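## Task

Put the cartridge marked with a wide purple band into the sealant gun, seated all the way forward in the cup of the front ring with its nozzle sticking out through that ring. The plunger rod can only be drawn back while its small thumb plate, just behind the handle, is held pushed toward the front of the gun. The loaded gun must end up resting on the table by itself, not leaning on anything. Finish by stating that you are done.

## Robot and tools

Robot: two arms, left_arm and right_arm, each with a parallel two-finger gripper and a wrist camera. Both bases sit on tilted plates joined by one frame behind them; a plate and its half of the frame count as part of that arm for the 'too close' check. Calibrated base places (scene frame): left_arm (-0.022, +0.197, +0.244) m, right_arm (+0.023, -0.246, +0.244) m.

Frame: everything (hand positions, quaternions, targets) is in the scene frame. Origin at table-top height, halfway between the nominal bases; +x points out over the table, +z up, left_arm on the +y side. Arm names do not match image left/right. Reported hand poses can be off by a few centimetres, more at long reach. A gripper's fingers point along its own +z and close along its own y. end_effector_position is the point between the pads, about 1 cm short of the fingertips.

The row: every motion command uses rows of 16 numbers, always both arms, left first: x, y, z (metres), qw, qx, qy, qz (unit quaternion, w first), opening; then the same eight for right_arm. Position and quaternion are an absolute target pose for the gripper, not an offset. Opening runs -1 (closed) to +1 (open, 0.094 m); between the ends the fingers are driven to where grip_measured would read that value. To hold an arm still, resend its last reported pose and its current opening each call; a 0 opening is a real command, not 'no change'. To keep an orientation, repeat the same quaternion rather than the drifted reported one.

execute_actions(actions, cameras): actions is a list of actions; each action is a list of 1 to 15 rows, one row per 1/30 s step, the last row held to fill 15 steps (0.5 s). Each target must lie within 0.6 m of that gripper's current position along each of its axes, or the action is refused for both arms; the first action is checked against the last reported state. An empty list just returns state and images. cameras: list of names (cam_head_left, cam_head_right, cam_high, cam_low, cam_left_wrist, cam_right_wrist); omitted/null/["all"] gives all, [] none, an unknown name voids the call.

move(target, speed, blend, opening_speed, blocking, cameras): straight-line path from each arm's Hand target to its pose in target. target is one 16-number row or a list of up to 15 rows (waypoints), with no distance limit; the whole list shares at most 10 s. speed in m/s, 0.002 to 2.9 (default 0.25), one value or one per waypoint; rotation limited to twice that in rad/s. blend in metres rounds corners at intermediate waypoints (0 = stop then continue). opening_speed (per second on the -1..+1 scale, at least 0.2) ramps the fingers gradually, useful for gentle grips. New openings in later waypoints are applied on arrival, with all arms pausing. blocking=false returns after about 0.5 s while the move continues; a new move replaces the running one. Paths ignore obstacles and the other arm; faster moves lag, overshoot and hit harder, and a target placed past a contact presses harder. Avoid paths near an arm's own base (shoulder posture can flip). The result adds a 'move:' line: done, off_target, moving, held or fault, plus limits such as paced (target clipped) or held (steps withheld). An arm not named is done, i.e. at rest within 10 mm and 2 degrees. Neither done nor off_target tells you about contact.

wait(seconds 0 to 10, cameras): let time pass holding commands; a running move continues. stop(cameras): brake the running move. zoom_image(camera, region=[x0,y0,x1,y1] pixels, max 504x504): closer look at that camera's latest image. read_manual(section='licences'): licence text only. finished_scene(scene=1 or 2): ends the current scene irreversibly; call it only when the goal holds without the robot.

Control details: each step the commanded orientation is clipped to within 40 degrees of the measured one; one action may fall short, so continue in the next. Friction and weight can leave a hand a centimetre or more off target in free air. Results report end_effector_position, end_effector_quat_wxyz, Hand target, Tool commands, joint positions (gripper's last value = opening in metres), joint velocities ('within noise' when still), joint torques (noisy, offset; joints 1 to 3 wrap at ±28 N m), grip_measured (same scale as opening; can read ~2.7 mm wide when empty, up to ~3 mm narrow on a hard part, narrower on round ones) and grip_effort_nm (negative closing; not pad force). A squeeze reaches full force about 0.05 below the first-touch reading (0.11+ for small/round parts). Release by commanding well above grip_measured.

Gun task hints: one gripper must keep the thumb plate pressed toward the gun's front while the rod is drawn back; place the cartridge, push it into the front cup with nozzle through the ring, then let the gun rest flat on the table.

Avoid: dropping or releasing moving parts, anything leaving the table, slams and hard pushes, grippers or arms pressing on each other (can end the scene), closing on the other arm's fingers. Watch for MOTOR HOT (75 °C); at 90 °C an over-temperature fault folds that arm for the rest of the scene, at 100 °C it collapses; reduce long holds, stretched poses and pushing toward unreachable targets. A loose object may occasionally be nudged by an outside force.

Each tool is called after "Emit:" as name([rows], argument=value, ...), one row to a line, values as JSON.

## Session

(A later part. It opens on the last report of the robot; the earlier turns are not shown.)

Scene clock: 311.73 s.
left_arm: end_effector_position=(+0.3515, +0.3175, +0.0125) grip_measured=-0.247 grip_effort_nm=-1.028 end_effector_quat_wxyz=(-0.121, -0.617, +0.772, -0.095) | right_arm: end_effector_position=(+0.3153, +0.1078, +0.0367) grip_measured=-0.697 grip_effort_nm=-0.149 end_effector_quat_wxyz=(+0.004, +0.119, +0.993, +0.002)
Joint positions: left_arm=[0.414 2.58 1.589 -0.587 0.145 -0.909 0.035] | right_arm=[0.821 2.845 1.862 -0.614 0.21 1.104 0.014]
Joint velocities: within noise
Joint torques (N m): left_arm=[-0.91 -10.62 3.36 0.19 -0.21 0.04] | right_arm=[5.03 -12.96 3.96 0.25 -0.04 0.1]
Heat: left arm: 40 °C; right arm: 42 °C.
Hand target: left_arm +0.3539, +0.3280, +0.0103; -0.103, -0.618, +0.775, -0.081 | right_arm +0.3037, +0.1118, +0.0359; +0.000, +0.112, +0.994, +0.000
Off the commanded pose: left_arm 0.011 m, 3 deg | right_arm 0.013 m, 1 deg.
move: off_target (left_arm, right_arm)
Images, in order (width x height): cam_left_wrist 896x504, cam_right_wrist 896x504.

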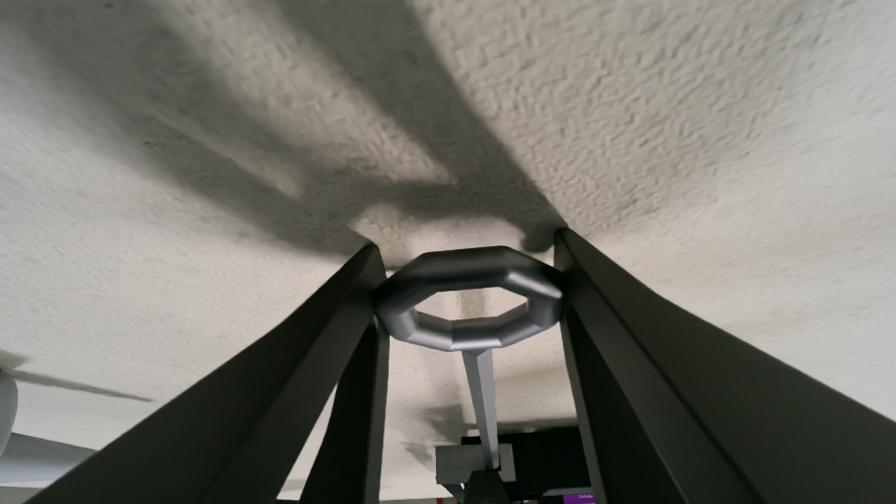

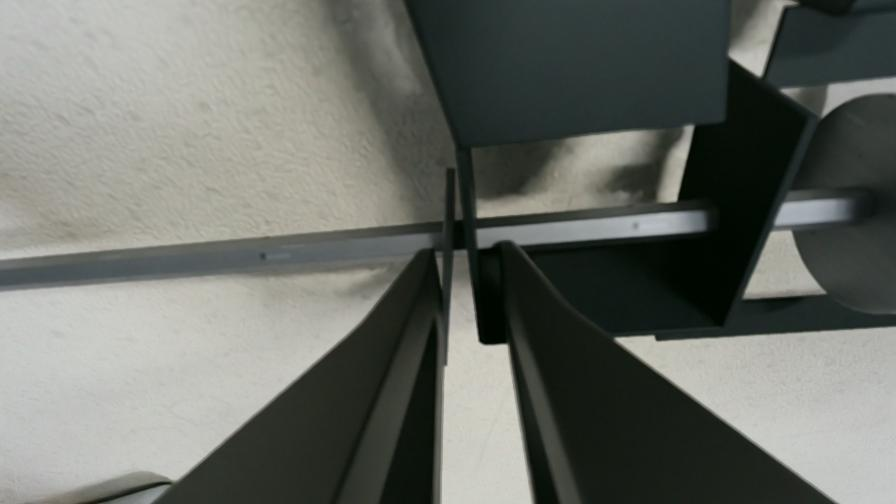

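Emit:
move(target=[0.3540,0.328,0.010,-0.102,-0.618,0.775,-0.081,-0.36,0.306,0.112,0.036,0,0.112,0.994,0,-1], cameras=["cam_left_wrist","cam_right_wrist"], opening_speed=0.4)

Emit:
zoom_image(camera="cam_right_wrist", region=[240, 100, 740, 450])

Scene clock: 315.93 s.
left_arm: end_effector_position=(+0.3514, +0.3176, +0.0124) grip_measured=-0.247 grip_effort_nm=-1.028 end_effector_quat_wxyz=(-0.121, -0.617, +0.772, -0.095) | right_arm: end_effector_position=(+0.3150, +0.1083, +0.0368) grip_measured=-0.918 grip_effort_nm=-0.989 end_effector_quat_wxyz=(+0.004, +0.118, +0.993, +0.002)
Joint positions: left_arm=[0.414 2.58 1.589 -0.587 0.144 -0.909 0.035] | right_arm=[0.821 2.845 1.862 -0.614 0.209 1.103 0.004]
Joint velocities: within noise
Joint torques (N m): left_arm=[-0.98 -10.5 3.34 0.2 -0.25 0.09] | right_arm=[4.51 -12.62 4.89 0.17 -0.03 0.09]
Heat: left arm: 40 °C; right arm: 42 °C.
Hand target: left_arm +0.3539, +0.3280, +0.0103; -0.103, -0.618, +0.775, -0.081 | right_arm +0.3061, +0.1118, +0.0360; +0.000, +0.112, +0.994, +0.000
Off the commanded pose: left_arm 0.011 m, 3 deg | right_arm 0.010 m, 1 deg.
move: off_target (left_arm)
Images, in order (width x height): cam_left_wrist 896x504, cam_right_wrist 896x504.

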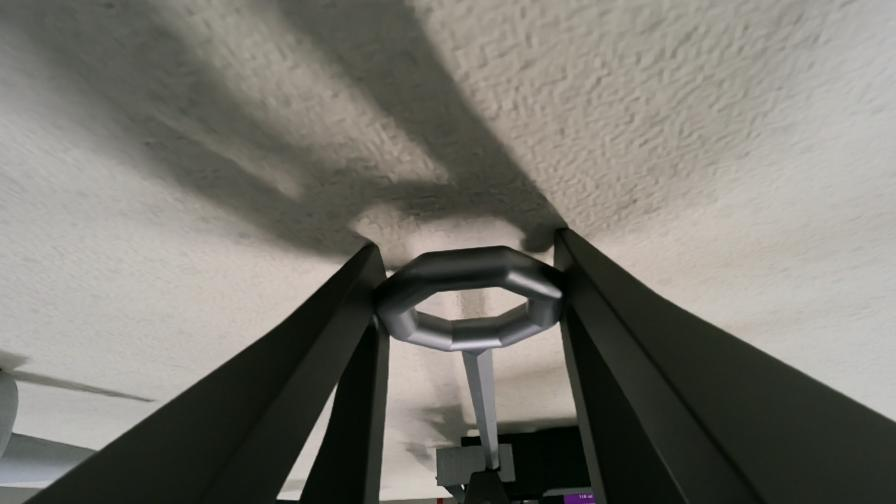

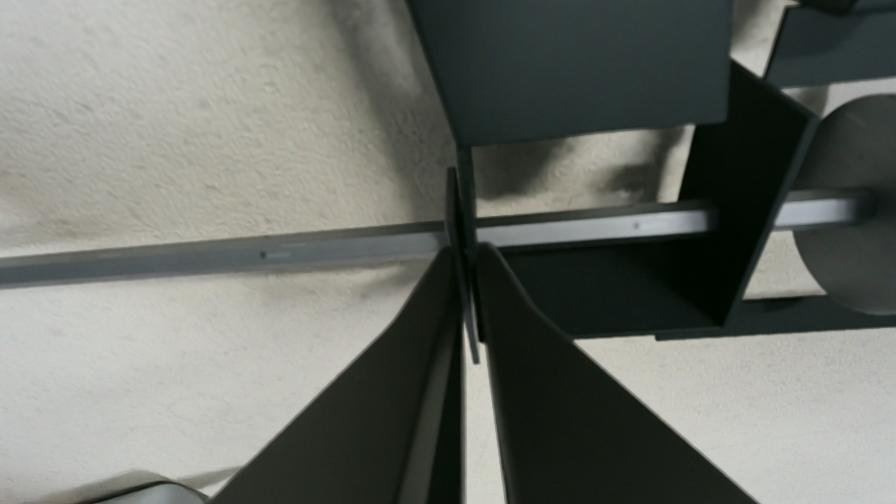

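Scaled by 1.008 from the camera's 896x504 image, which has a finer 1280x720 frame.

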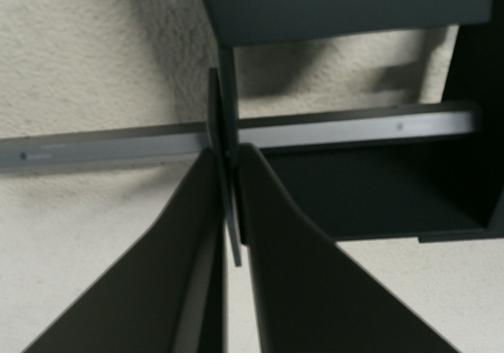

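Emit:
move(target=[0.3590,0.353,0.009,-0.102,-0.618,0.775,-0.081,-0.36,0.306,0.112,0.036,0,0.112,0.994,0,-1], cameras=["cam_left_wrist","cam_right_wrist"], speed=0.04)

Scene clock: 319.23 s.
left_arm: end_effector_position=(+0.3535, +0.3336, +0.0155) grip_measured=-0.247 grip_effort_nm=-1.028 end_effector_quat_wxyz=(-0.122, -0.615, +0.773, -0.094) | right_arm: end_effector_position=(+0.3150, +0.1209, +0.0379) grip_measured=-0.923 grip_effort_nm=-1.004 end_effector_quat_wxyz=(+0.004, +0.118, +0.993, +0.026)
Joint positions: left_arm=[0.444 2.592 1.645 -0.639 0.142 -0.876 0.035] | right_arm=[0.829 2.845 1.862 -0.576 0.184 1.102 0.004]
Joint velocities: within noise
Joint torques (N m): left_arm=[0.66 -8.99 7.19 0.07 -0.2 0.19] | right_arm=[3.86 -12.75 4.93 -0.12 0.23 0.06]
Heat: left arm: 40 °C; right arm: 42 °C.
Hand target: left_arm +0.3583, +0.3528, +0.0098; -0.102, -0.619, +0.775, -0.081 | right_arm +0.3064, +0.1121, +0.0361; +0.001, +0.112, +0.994, +0.001
Off the commanded pose: left_arm 0.021 m, 3 deg | right_arm 0.013 m, 3 deg.
move: off_target (left_arm, right_arm)
Images, in order (width x height): cam_left_wrist 896x504, cam_right_wrist 896x504.

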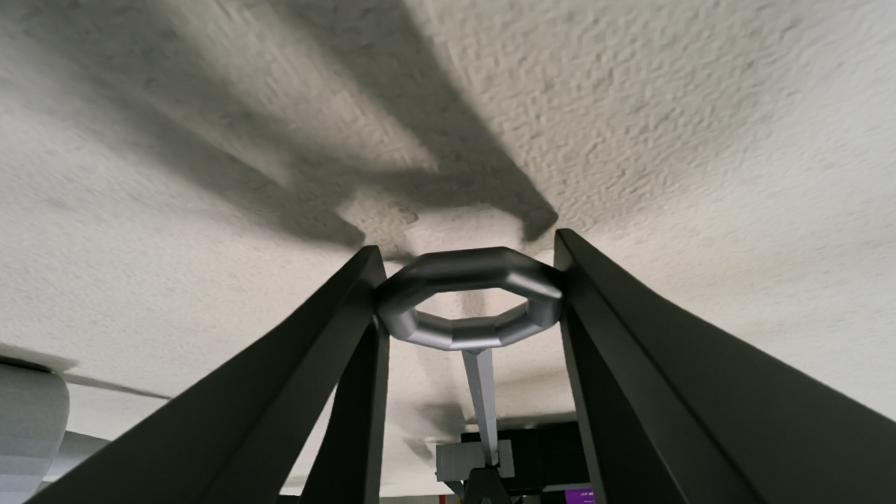

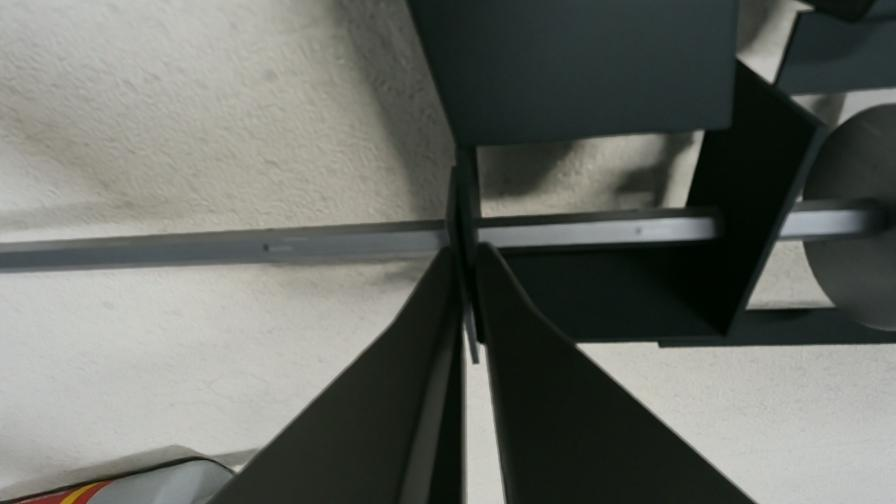

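Emit:
move([
  [0.3560,0.344,0.010,-0.102,-0.618,0.775,-0.081,-0.36,0.307,0.118,0.036,0,0.112,0.994,0,-1],
  [0.3560,0.344,0.010,-0.102,-0.618,0.775,-0.081,-0.36,0.307,0.118,0.036,0,0.112,0.994,0,-0.2],
], cameras=["cam_right_wrist"], speed=0.05)

Emit:
move(target=[0.3560,0.344,0.010,-0.102,-0.618,0.775,-0.081,-0.36,0.300,0.124,0.060,0,0.112,0.994,0,-0.2], cameras=["cam_right_wrist"], speed=0.1)

Scene clock: 329.80 s.
left_arm: end_effector_position=(+0.3547, +0.3366, +0.0136) grip_measured=-0.247 grip_effort_nm=-1.028 end_effector_quat_wxyz=(-0.114, -0.616, +0.775, -0.089) | right_arm: end_effector_position=(+0.3133, +0.1182, +0.0392) grip_measured=-0.203 grip_effort_nm=0.168 end_effector_quat_wxyz=(-0.002, +0.117, +0.993, +0.014)
Joint positions: left_arm=[0.444 2.592 1.641 -0.62 0.129 -0.876 0.035] | right_arm=[0.831 2.852 1.887 -0.62 0.187 1.106 0.037]
Joint velocities: within noise
Joint torques (N m): left_arm=[-0.75 -10.24 3.73 0.15 -0.11 0] | right_arm=[4.38 -11.82 6.38 0.03 0.18 0.11]
Heat: left arm: 39 °C; right arm: 42 °C.
Hand target: left_arm +0.3559, +0.3440, +0.0102; -0.102, -0.618, +0.775, -0.081 | right_arm +0.3071, +0.1179, +0.0361; +0.000, +0.112, +0.994, +0.001
Off the commanded pose: left_arm 0.008 m, 2 deg | right_arm 0.007 m, 2 deg.
move: done; target 2's new opening was sent with right_arm's hand 0.009 m and 3 deg from that target
Images, in order (width x height): cam_right_wrist 896x504.

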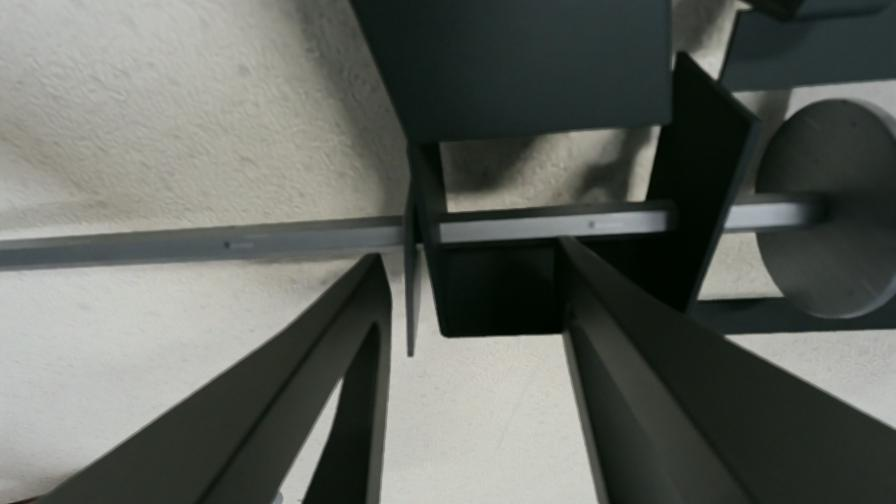

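Scene clock: 330.70 s.
left_arm: end_effector_position=(+0.3544, +0.3373, +0.0134) grip_measured=-0.247 grip_effort_nm=-1.028 end_effector_quat_wxyz=(-0.113, -0.614, +0.777, -0.087) | right_arm: end_effector_position=(+0.3076, +0.1179, +0.0407) grip_measured=-0.203 grip_effort_nm=0.168 end_effector_quat_wxyz=(+0.003, +0.120, +0.993, +0.003)
Joint positions: left_arm=[0.444 2.592 1.641 -0.62 0.124 -0.87 0.035] | right_arm=[0.848 2.852 1.887 -0.638 0.206 1.133 0.037]
Joint velocities: within noise
Joint torques (N m): left_arm=[-0.81 -10.32 3.84 0.15 -0.05 -0.03] | right_arm=[5.46 -16.4 5 -0.25 -0.01 0.14]
Heat: left arm: 39 °C; right arm: 43 °C.
Hand target: left_arm +0.3559, +0.3440, +0.0101; -0.102, -0.618, +0.775, -0.081 | right_arm +0.3002, +0.1240, +0.0592; +0.000, +0.112, +0.994, +0.000
Off the commanded pose: left_arm 0.008 m, 2 deg | right_arm 0.022 m, 1 deg.
move: off_target (right_arm)
Images, in order (width x height): cam_right_wrist 896x504.

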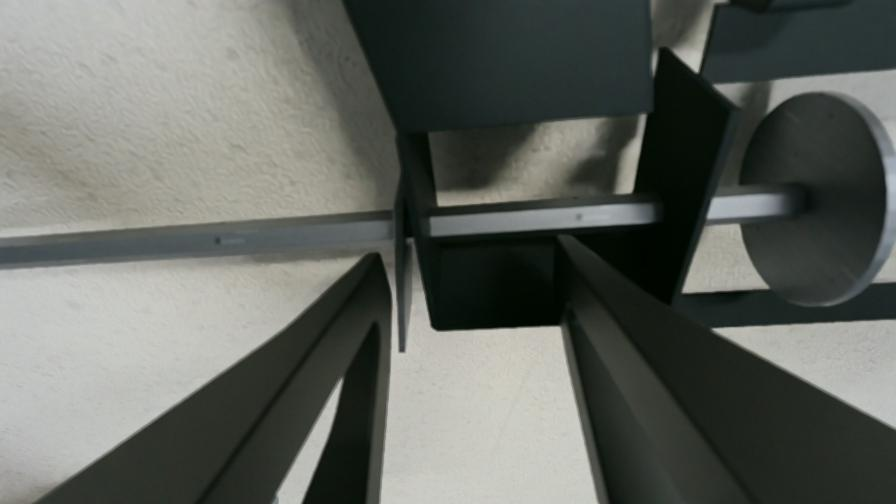

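Emit:
wait(seconds=1)

Scene clock: 334.67 s.
left_arm: end_effector_position=(+0.3544, +0.3373, +0.0134) grip_measured=-0.247 grip_effort_nm=-1.023 end_effector_quat_wxyz=(-0.113, -0.614, +0.777, -0.087) | right_arm: end_effector_position=(+0.3076, +0.1179, +0.0407) grip_measured=-0.203 grip_effort_nm=0.168 end_effector_quat_wxyz=(+0.003, +0.121, +0.993, +0.002)
Joint positions: left_arm=[0.444 2.592 1.641 -0.62 0.124 -0.87 0.035] | right_arm=[0.848 2.852 1.887 -0.638 0.207 1.134 0.037]
Joint velocities: within noise
Joint torques (N m): left_arm=[-0.76 -10.19 3.82 0.13 -0.08 -0.04] | right_arm=[5.59 -16.44 5.01 -0.25 -0.02 0.13]
Heat: left arm: 39 °C; right arm: 45 °C.
Hand target: left_arm +0.3559, +0.3440, +0.0101; -0.102, -0.618, +0.775, -0.081 | right_arm +0.3002, +0.1240, +0.0592; +0.000, +0.112, +0.994, +0.000
Tool commands: left_gripper/opening=-0.36 right_gripper/opening=-0.2
Off the commanded pose: left_arm 0.008 m, 2 deg | right_arm 0.022 m, 1 deg.
wait: 1.00 s; at rest from the start

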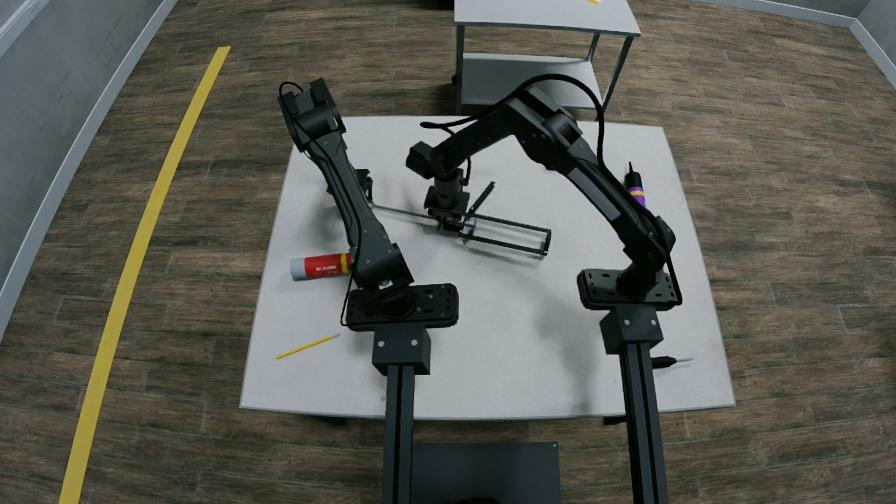

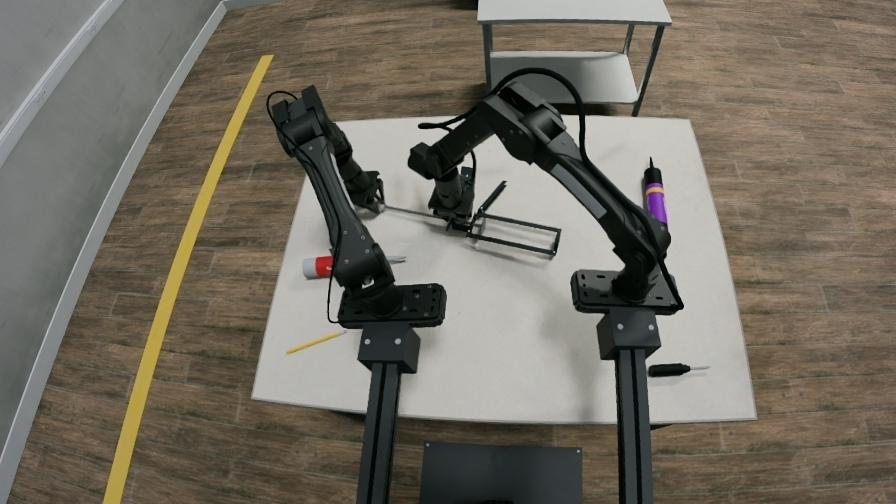

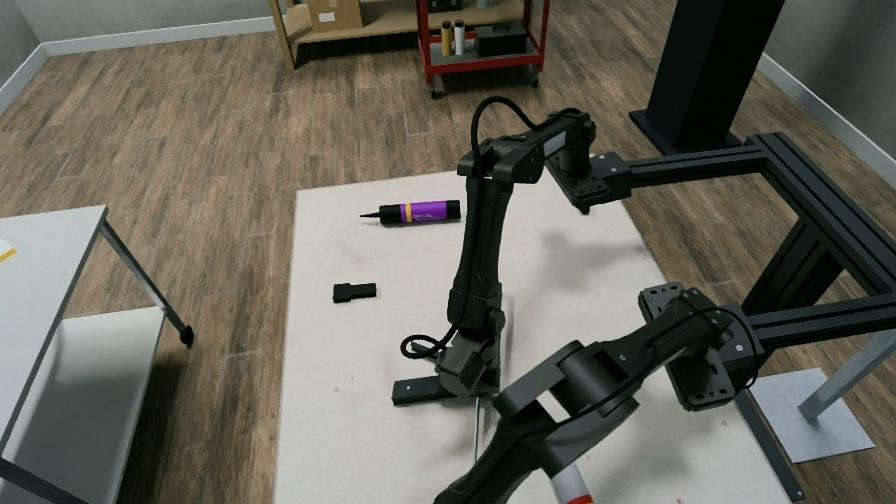

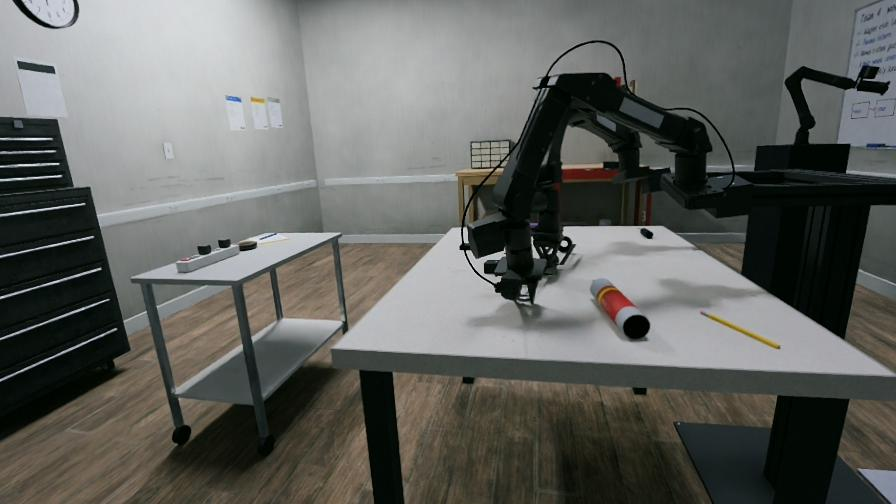

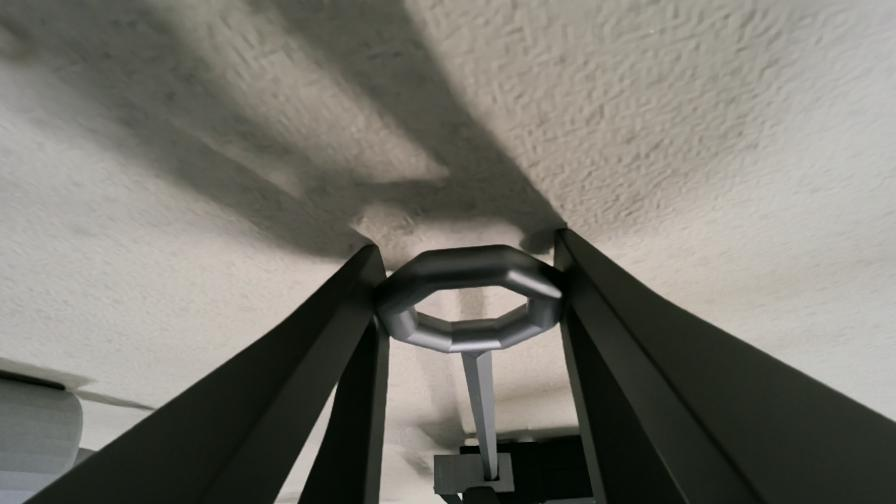

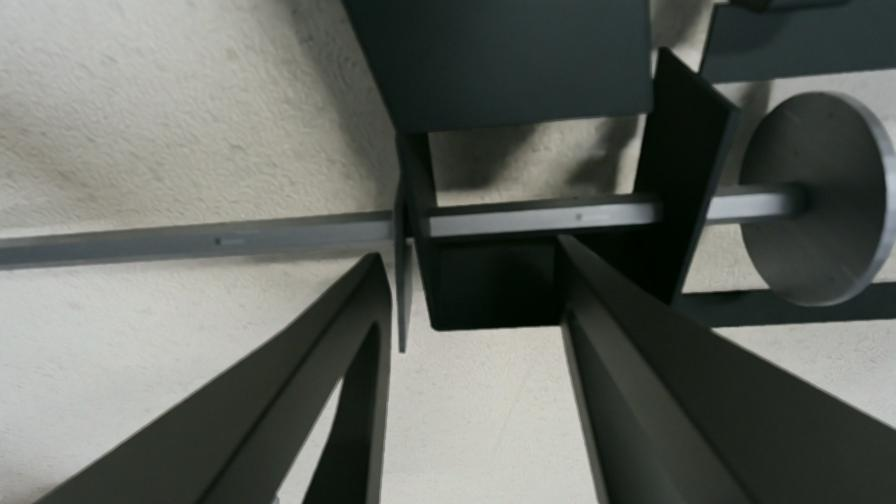

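Emit:
move(target=[0.3560,0.344,0.010,-0.102,-0.618,0.775,-0.081,-0.36,0.300,0.122,0.078,0,0.112,0.994,0,-0.2], cameras=["cam_right_wrist"], speed=0.1)

Scene clock: 339.80 s.
left_arm: end_effector_position=(+0.3544, +0.3373, +0.0134) grip_measured=-0.247 grip_effort_nm=-1.028 end_effector_quat_wxyz=(-0.113, -0.614, +0.777, -0.087) | right_arm: end_effector_position=(+0.2997, +0.1137, +0.0575) grip_measured=-0.203 grip_effort_nm=0.164 end_effector_quat_wxyz=(-0.005, +0.114, +0.993, -0.011)
Joint positions: left_arm=[0.444 2.592 1.641 -0.62 0.124 -0.87 0.035] | right_arm=[0.863 2.809 1.868 -0.697 0.206 1.142 0.037]
Joint velocities: within noise
Joint torques (N m): left_arm=[-0.83 -10.29 3.84 0.16 -0.04 -0.05] | right_arm=[4.68 -17.09 4.49 -0.04 -0.02 0.12]
Heat: left arm: 39 °C; right arm: 47 °C.
Hand target: left_arm +0.3559, +0.3440, +0.0101; -0.102, -0.618, +0.775, -0.081 | right_arm +0.2999, +0.1220, +0.0773; +0.000, +0.112, +0.994, +0.000
Off the commanded pose: left_arm 0.008 m, 2 deg | right_arm 0.022 m, 1 deg.
move: off_target (right_arm)
Images, in order (width x height): cam_right_wrist 896x504.

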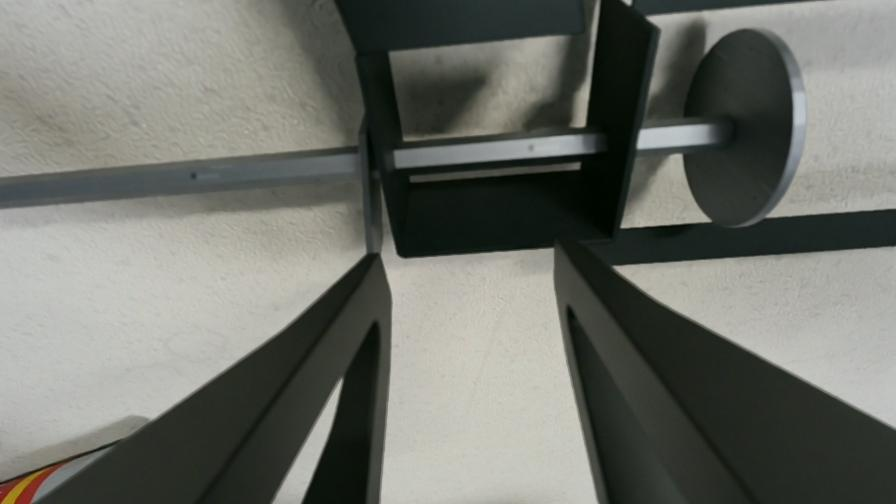

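Emit:
move(target=[0.3560,0.344,0.010,-0.102,-0.618,0.775,-0.081,-0.36,0.298,0.139,0.050,0,0.112,0.994,0,-0.2], cameras=["cam_right_wrist"], speed=0.1)

Scene clock: 346.90 s.
left_arm: end_effector_position=(+0.3544, +0.3373, +0.0134) grip_measured=-0.247 grip_effort_nm=-1.033 end_effector_quat_wxyz=(-0.113, -0.614, +0.777, -0.087) | right_arm: end_effector_position=(+0.3047, +0.1321, +0.0503) grip_measured=-0.203 grip_effort_nm=0.164 end_effector_quat_wxyz=(+0.002, +0.117, +0.993, +0.001)
Joint positions: left_arm=[0.444 2.592 1.641 -0.62 0.124 -0.87 0.035] | right_arm=[0.875 2.871 1.966 -0.707 0.205 1.155 0.037]
Joint velocities: within noise
Joint torques (N m): left_arm=[-0.73 -10.24 3.77 0.11 -0.05 -0.06] | right_arm=[4.75 -12.11 7.31 0.07 -0.02 0.09]
Heat: left arm: 39 °C; right arm: 52 °C.
Hand target: left_arm +0.3559, +0.3440, +0.0101; -0.102, -0.618, +0.775, -0.081 | right_arm +0.2979, +0.1388, +0.0500; +0.000, +0.112, +0.994, +0.000
Off the commanded pose: left_arm 0.008 m, 2 deg | right_arm 0.010 m, 1 deg.
move: done
Images, in order (width x height): cam_right_wrist 896x504.

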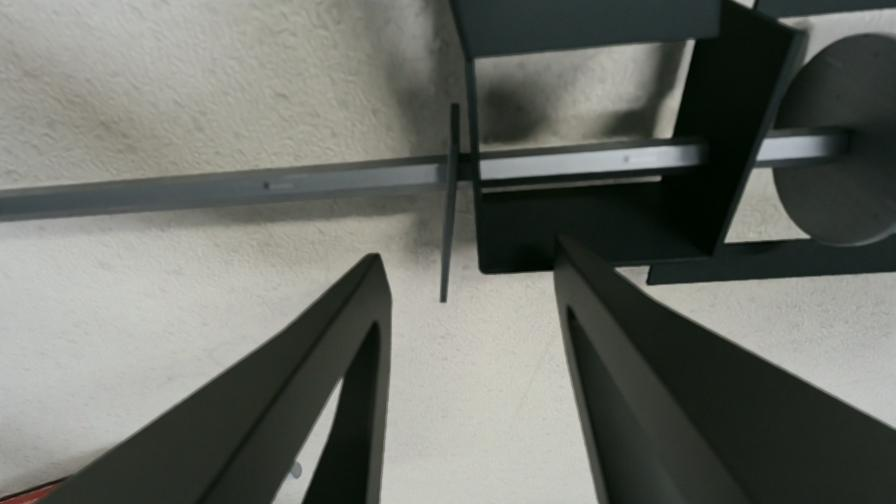

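Emit:
move(target=[0.3560,0.344,0.010,-0.102,-0.618,0.775,-0.081,-0.36,0.2965,0.139,0.030,0,0.112,0.994,0,-0.2], cameras=["cam_right_wrist","cam_left_wrist"], speed=0.08)

Emit:
zoom_image(camera="cam_left_wrist", region=[400, 380, 620, 503])

Scene clock: 350.57 s.
left_arm: end_effector_position=(+0.3543, +0.3373, +0.0134) grip_measured=-0.247 grip_effort_nm=-1.028 end_effector_quat_wxyz=(-0.113, -0.613, +0.777, -0.087) | right_arm: end_effector_position=(+0.3046, +0.1326, +0.0485) grip_measured=-0.203 grip_effort_nm=0.159 end_effector_quat_wxyz=(-0.001, +0.116, +0.993, -0.003)
Joint positions: left_arm=[0.444 2.592 1.641 -0.62 0.124 -0.87 0.035] | right_arm=[0.875 2.886 1.99 -0.725 0.205 1.156 0.037]
Joint velocities: within noise
Joint torques (N m): left_arm=[-0.79 -10.25 3.74 0.16 -0.06 -0.02] | right_arm=[4.16 -9.51 6.22 0.62 -0.01 0.06]
Heat: left arm: 39 °C; right arm: 51 °C.
Hand target: left_arm +0.3559, +0.3441, +0.0101; -0.102, -0.618, +0.775, -0.081 | right_arm +0.2960, +0.1380, +0.0309; +0.000, +0.112, +0.994, +0.000
Off the commanded pose: left_arm 0.008 m, 2 deg | right_arm 0.021 m, 1 deg.
move: off_target (right_arm)
Images, in order (width x height): cam_left_wrist 896x504, cam_right_wrist 896x504.

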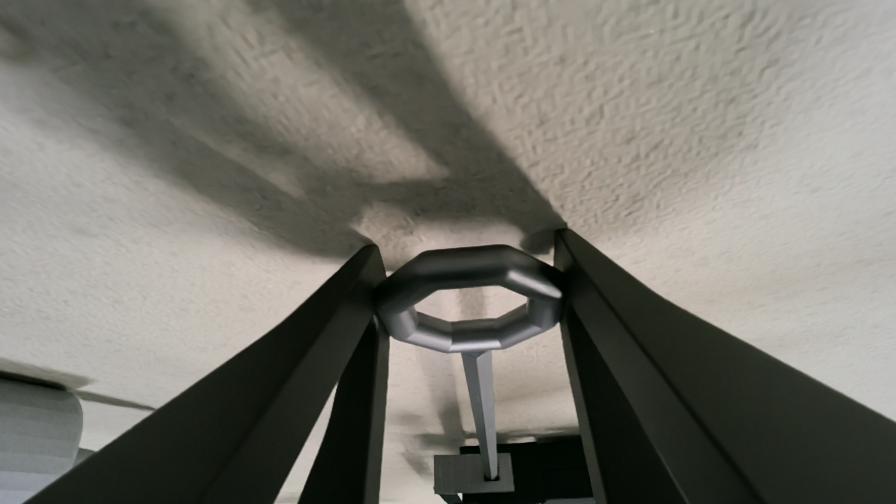

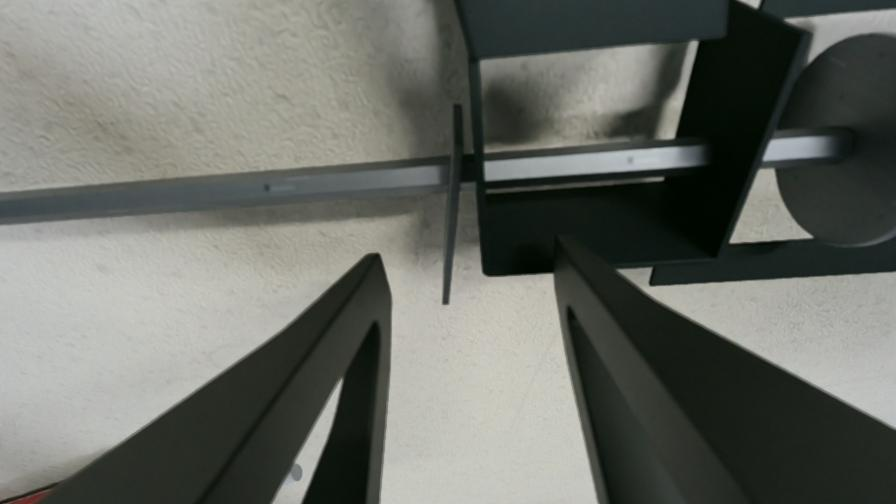

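Scaled by 2.291 from the camera's 896x504 image, which has a finer 1280x720 frame.

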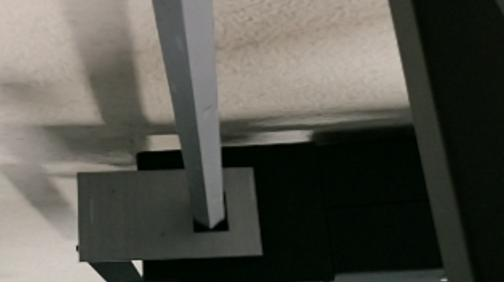

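Emit:
wait(seconds=0.3, cameras=["cam_low","cam_high","cam_head_left"])

Emit:
zoom_image(camera="cam_low", region=[460, 200, 620, 310])

Emit:
zoom_image(camera="cam_head_left", region=[360, 120, 580, 280])

Scene clock: 357.50 s.
left_arm: end_effector_position=(+0.3543, +0.3373, +0.0134) grip_measured=-0.247 grip_effort_nm=-1.028 end_effector_quat_wxyz=(-0.113, -0.613, +0.777, -0.087) | right_arm: end_effector_position=(+0.3046, +0.1327, +0.0484) grip_measured=-0.203 grip_effort_nm=0.159 end_effector_quat_wxyz=(-0.001, +0.116, +0.993, -0.003)
Joint positions: left_arm=[0.444 2.592 1.641 -0.62 0.124 -0.87 0.035] | right_arm=[0.875 2.887 1.99 -0.725 0.205 1.156 0.037]
Joint velocities: within noise
Joint torques (N m): left_arm=[-0.68 -10.37 3.79 0.16 -0.05 -0.05] | right_arm=[4.21 -9.58 6.16 0.63 0.01 0.04]
Heat: left arm: 39 °C; right arm: 49 °C.
Hand target: left_arm +0.3559, +0.3441, +0.0101; -0.102, -0.618, +0.775, -0.081 | right_arm +0.2960, +0.1380, +0.0308; +0.000, +0.112, +0.994, +0.000
Tool commands: left_gripper/opening=-0.36 right_gripper/opening=-0.2
Off the commanded pose: left_arm 0.008 m, 2 deg | right_arm 0.021 m, 1 deg.
wait: 0.30 s; at rest from the start
Images, in order (width x height): cam_head_left 896x504, cam_high 896x504, cam_low 896x504.

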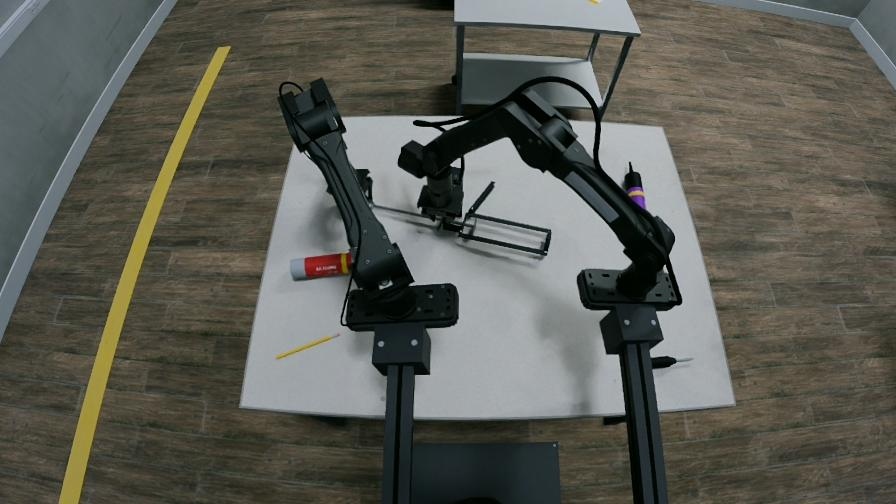

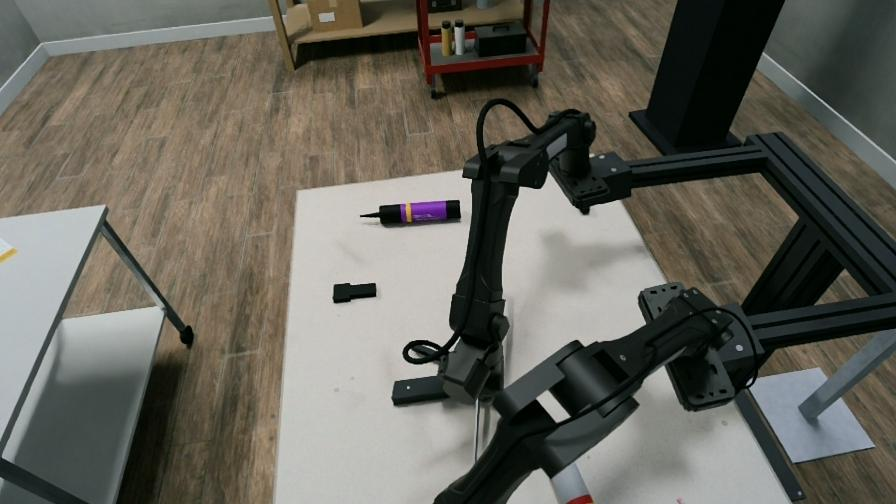

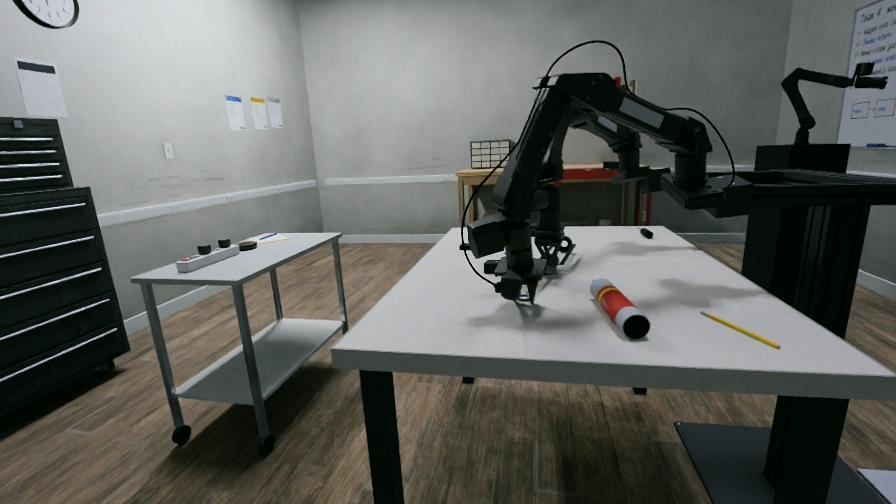

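Scaled by 3.150 from the camera's 896x504 image, which has a finer 1280x720 frame.

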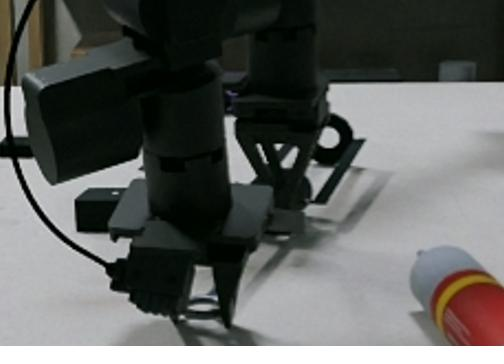

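Scaled by 2.291 from the camera's 896x504 image, which has a finer 1280x720 frame.

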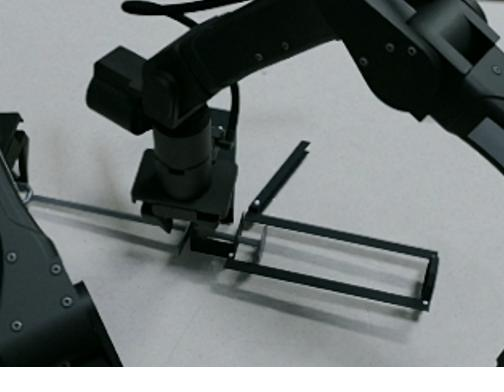

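Emit:
move([
  [0.3560,0.344,0.010,-0.102,-0.618,0.775,-0.081,-0.36,0.302,0.137,0.065,0,0.112,0.994,0,-0.2],
  [0.3560,0.344,0.010,-0.102,-0.618,0.775,-0.081,-0.36,0.3035,0.137,0.050,0,0.112,0.994,0,-0.2],
  [0.3560,0.344,0.010,-0.102,-0.618,0.775,-0.081,-0.36,0.3035,0.137,0.033,0,0.112,0.994,0,-0.2],
], cameras=["cam_right_wrist","cam_left_wrist"], speed=0.05)

Scene clock: 363.13 s.
left_arm: end_effector_position=(+0.3543, +0.3373, +0.0134) grip_measured=-0.247 grip_effort_nm=-1.023 end_effector_quat_wxyz=(-0.113, -0.613, +0.777, -0.087) | right_arm: end_effector_position=(+0.3046, +0.1328, +0.0485) grip_measured=-0.203 grip_effort_nm=0.159 end_effector_quat_wxyz=(-0.002, +0.113, +0.994, -0.005)
Joint positions: left_arm=[0.444 2.592 1.641 -0.62 0.124 -0.87 0.035] | right_arm=[0.875 2.892 2.003 -0.738 0.204 1.15 0.037]
Joint velocities: within noise
Joint torques (N m): left_arm=[-0.76 -10.32 3.84 0.13 -0.04 -0.06] | right_arm=[3.03 -10.17 6.45 0.59 0 -0.05]
Heat: left arm: 40 °C; right arm: 48 °C.
Hand target: left_arm +0.3559, +0.3441, +0.0101; -0.102, -0.618, +0.775, -0.081 | right_arm +0.3030, +0.1364, +0.0335; +0.000, +0.112, +0.994, +0.000
Off the commanded pose: left_arm 0.008 m, 2 deg | right_arm 0.016 m, 1 deg.
move: off_target (right_arm)
Images, in order (width x height): cam_left_wrist 896x504, cam_right_wrist 896x504.

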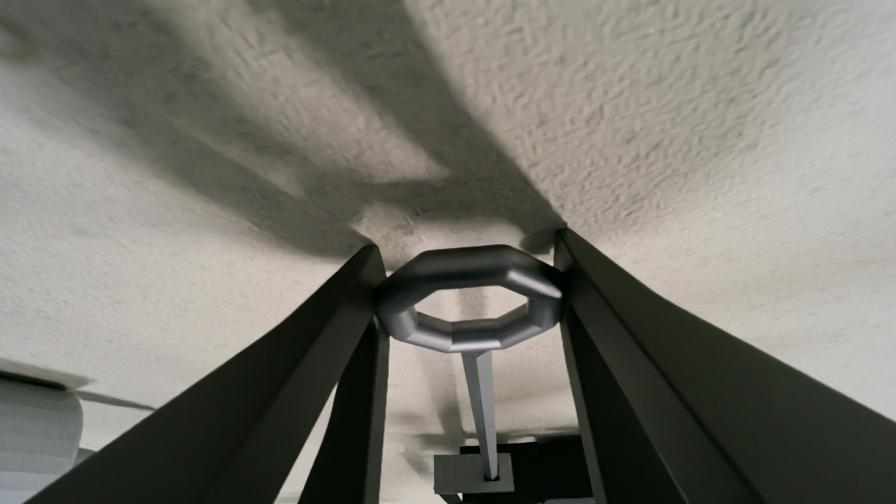

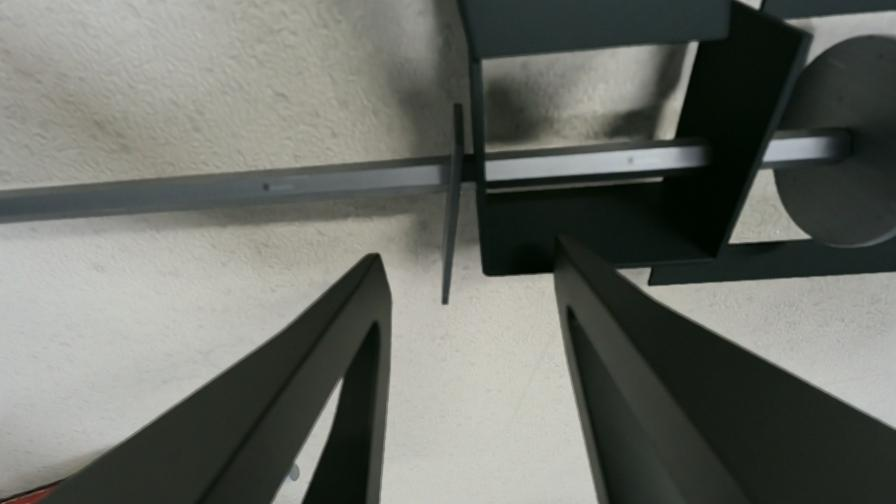

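Emit:
move(target=[0.3560,0.344,0.010,-0.102,-0.618,0.775,-0.081,-0.36,0.306,0.137,0.080,0,0.112,0.994,0,-0.2], cameras=[], speed=0.1)

Emit:
move(target=[0.3560,0.344,0.010,-0.102,-0.618,0.775,-0.081,-0.36,0.3035,0.1375,0.045,0,0.112,0.994,0,-0.2], cameras=["cam_right_wrist"], speed=0.08)

Scene clock: 367.33 s.
left_arm: end_effector_position=(+0.3543, +0.3373, +0.0134) grip_measured=-0.247 grip_effort_nm=-1.023 end_effector_quat_wxyz=(-0.113, -0.613, +0.777, -0.087) | right_arm: end_effector_position=(+0.3040, +0.1287, +0.0583) grip_measured=-0.203 grip_effort_nm=0.154 end_effector_quat_wxyz=(-0.007, +0.112, +0.994, -0.012)
Joint positions: left_arm=[0.444 2.592 1.641 -0.62 0.124 -0.87 0.035] | right_arm=[0.875 2.867 1.994 -0.771 0.204 1.152 0.037]
Joint velocities: within noise
Joint torques (N m): left_arm=[-0.72 -10.24 3.74 0.16 -0.07 -0.03] | right_arm=[4.4 -17.57 4.85 -0.02 0.01 0.09]
Heat: left arm: 40 °C; right arm: 48 °C.
Hand target: left_arm +0.3559, +0.3441, +0.0101; -0.102, -0.618, +0.775, -0.081 | right_arm +0.3058, +0.1369, +0.0793; +0.000, +0.112, +0.994, +0.000
Off the commanded pose: left_arm 0.008 m, 2 deg | right_arm 0.023 m, 2 deg.
move: off_target (right_arm)
No camera images: "cameras" was empty.

Scene clock: 368.30 s.
left_arm: end_effector_position=(+0.3543, +0.3373, +0.0134) grip_measured=-0.247 grip_effort_nm=-1.028 end_effector_quat_wxyz=(-0.113, -0.613, +0.777, -0.087) | right_arm: end_effector_position=(+0.3033, +0.1312, +0.0490) grip_measured=-0.203 grip_effort_nm=0.159 end_effector_quat_wxyz=(-0.004, +0.113, +0.994, -0.007)
Joint positions: left_arm=[0.444 2.592 1.641 -0.62 0.124 -0.87 0.035] | right_arm=[0.875 2.887 1.994 -0.739 0.203 1.152 0.037]
Joint velocities: within noise
Joint torques (N m): left_arm=[-0.81 -10.33 3.71 0.12 -0.03 -0.06] | right_arm=[3.41 -12.03 6.72 0.36 0 0.01]
Heat: left arm: 40 °C; right arm: 48 °C.
Hand target: left_arm +0.3559, +0.3441, +0.0101; -0.102, -0.618, +0.775, -0.081 | right_arm +0.3033, +0.1373, +0.0450; +0.000, +0.112, +0.994, +0.000
Off the commanded pose: left_arm 0.008 m, 2 deg | right_arm 0.007 m, 1 deg.
move: done
Images, in order (width x height): cam_right_wrist 896x504.

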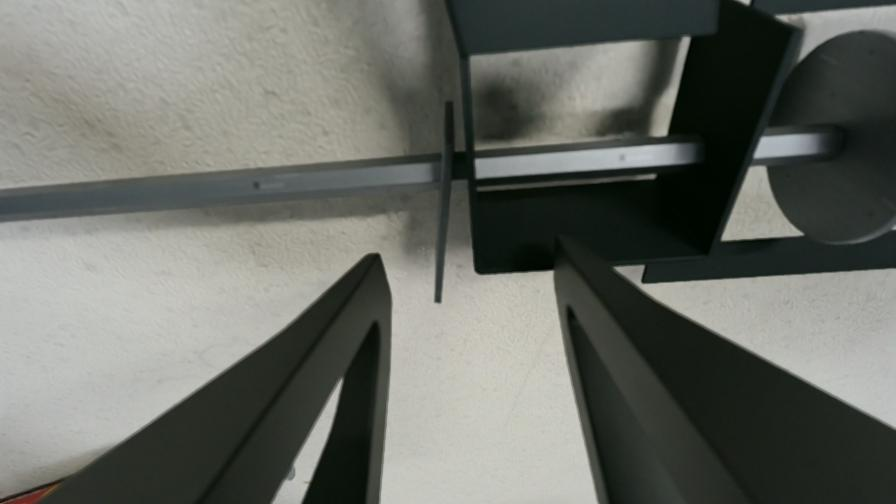

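Emit:
move(target=[0.3560,0.344,0.010,-0.102,-0.618,0.775,-0.081,-0.36,0.313,0.134,0.048,0,0.112,0.994,0,-0.2], cameras=["cam_right_wrist"], speed=0.1)

Scene clock: 371.03 s.
left_arm: end_effector_position=(+0.3543, +0.3373, +0.0134) grip_measured=-0.247 grip_effort_nm=-1.033 end_effector_quat_wxyz=(-0.113, -0.613, +0.777, -0.087) | right_arm: end_effector_position=(+0.3091, +0.1322, +0.0506) grip_measured=-0.203 grip_effort_nm=0.154 end_effector_quat_wxyz=(-0.001, +0.110, +0.994, -0.002)
Joint positions: left_arm=[0.444 2.592 1.641 -0.62 0.124 -0.87 0.035] | right_arm=[0.867 2.887 2.006 -0.739 0.203 1.135 0.037]
Joint velocities: within noise
Joint torques (N m): left_arm=[-0.7 -10.37 3.63 0.17 -0.06 -0.03] | right_arm=[2.63 -12.18 7.42 0.19 0.02 -0.05]
Heat: left arm: 40 °C; right arm: 48 °C.
Hand target: left_arm +0.3559, +0.3441, +0.0101; -0.102, -0.618, +0.775, -0.081 | right_arm +0.3129, +0.1340, +0.0480; +0.000, +0.112, +0.994, +0.000
Off the commanded pose: left_arm 0.008 m, 2 deg | right_arm 0.005 m, 0 deg.
move: done
Images, in order (width x height): cam_right_wrist 896x504.

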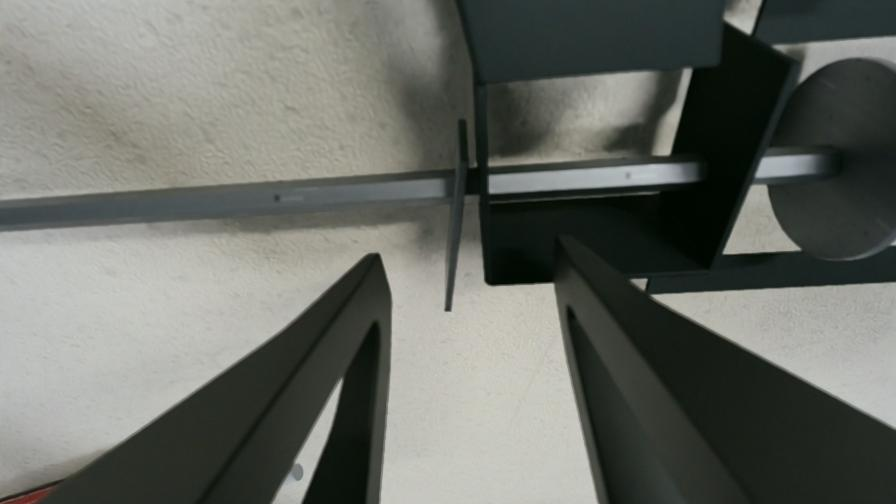

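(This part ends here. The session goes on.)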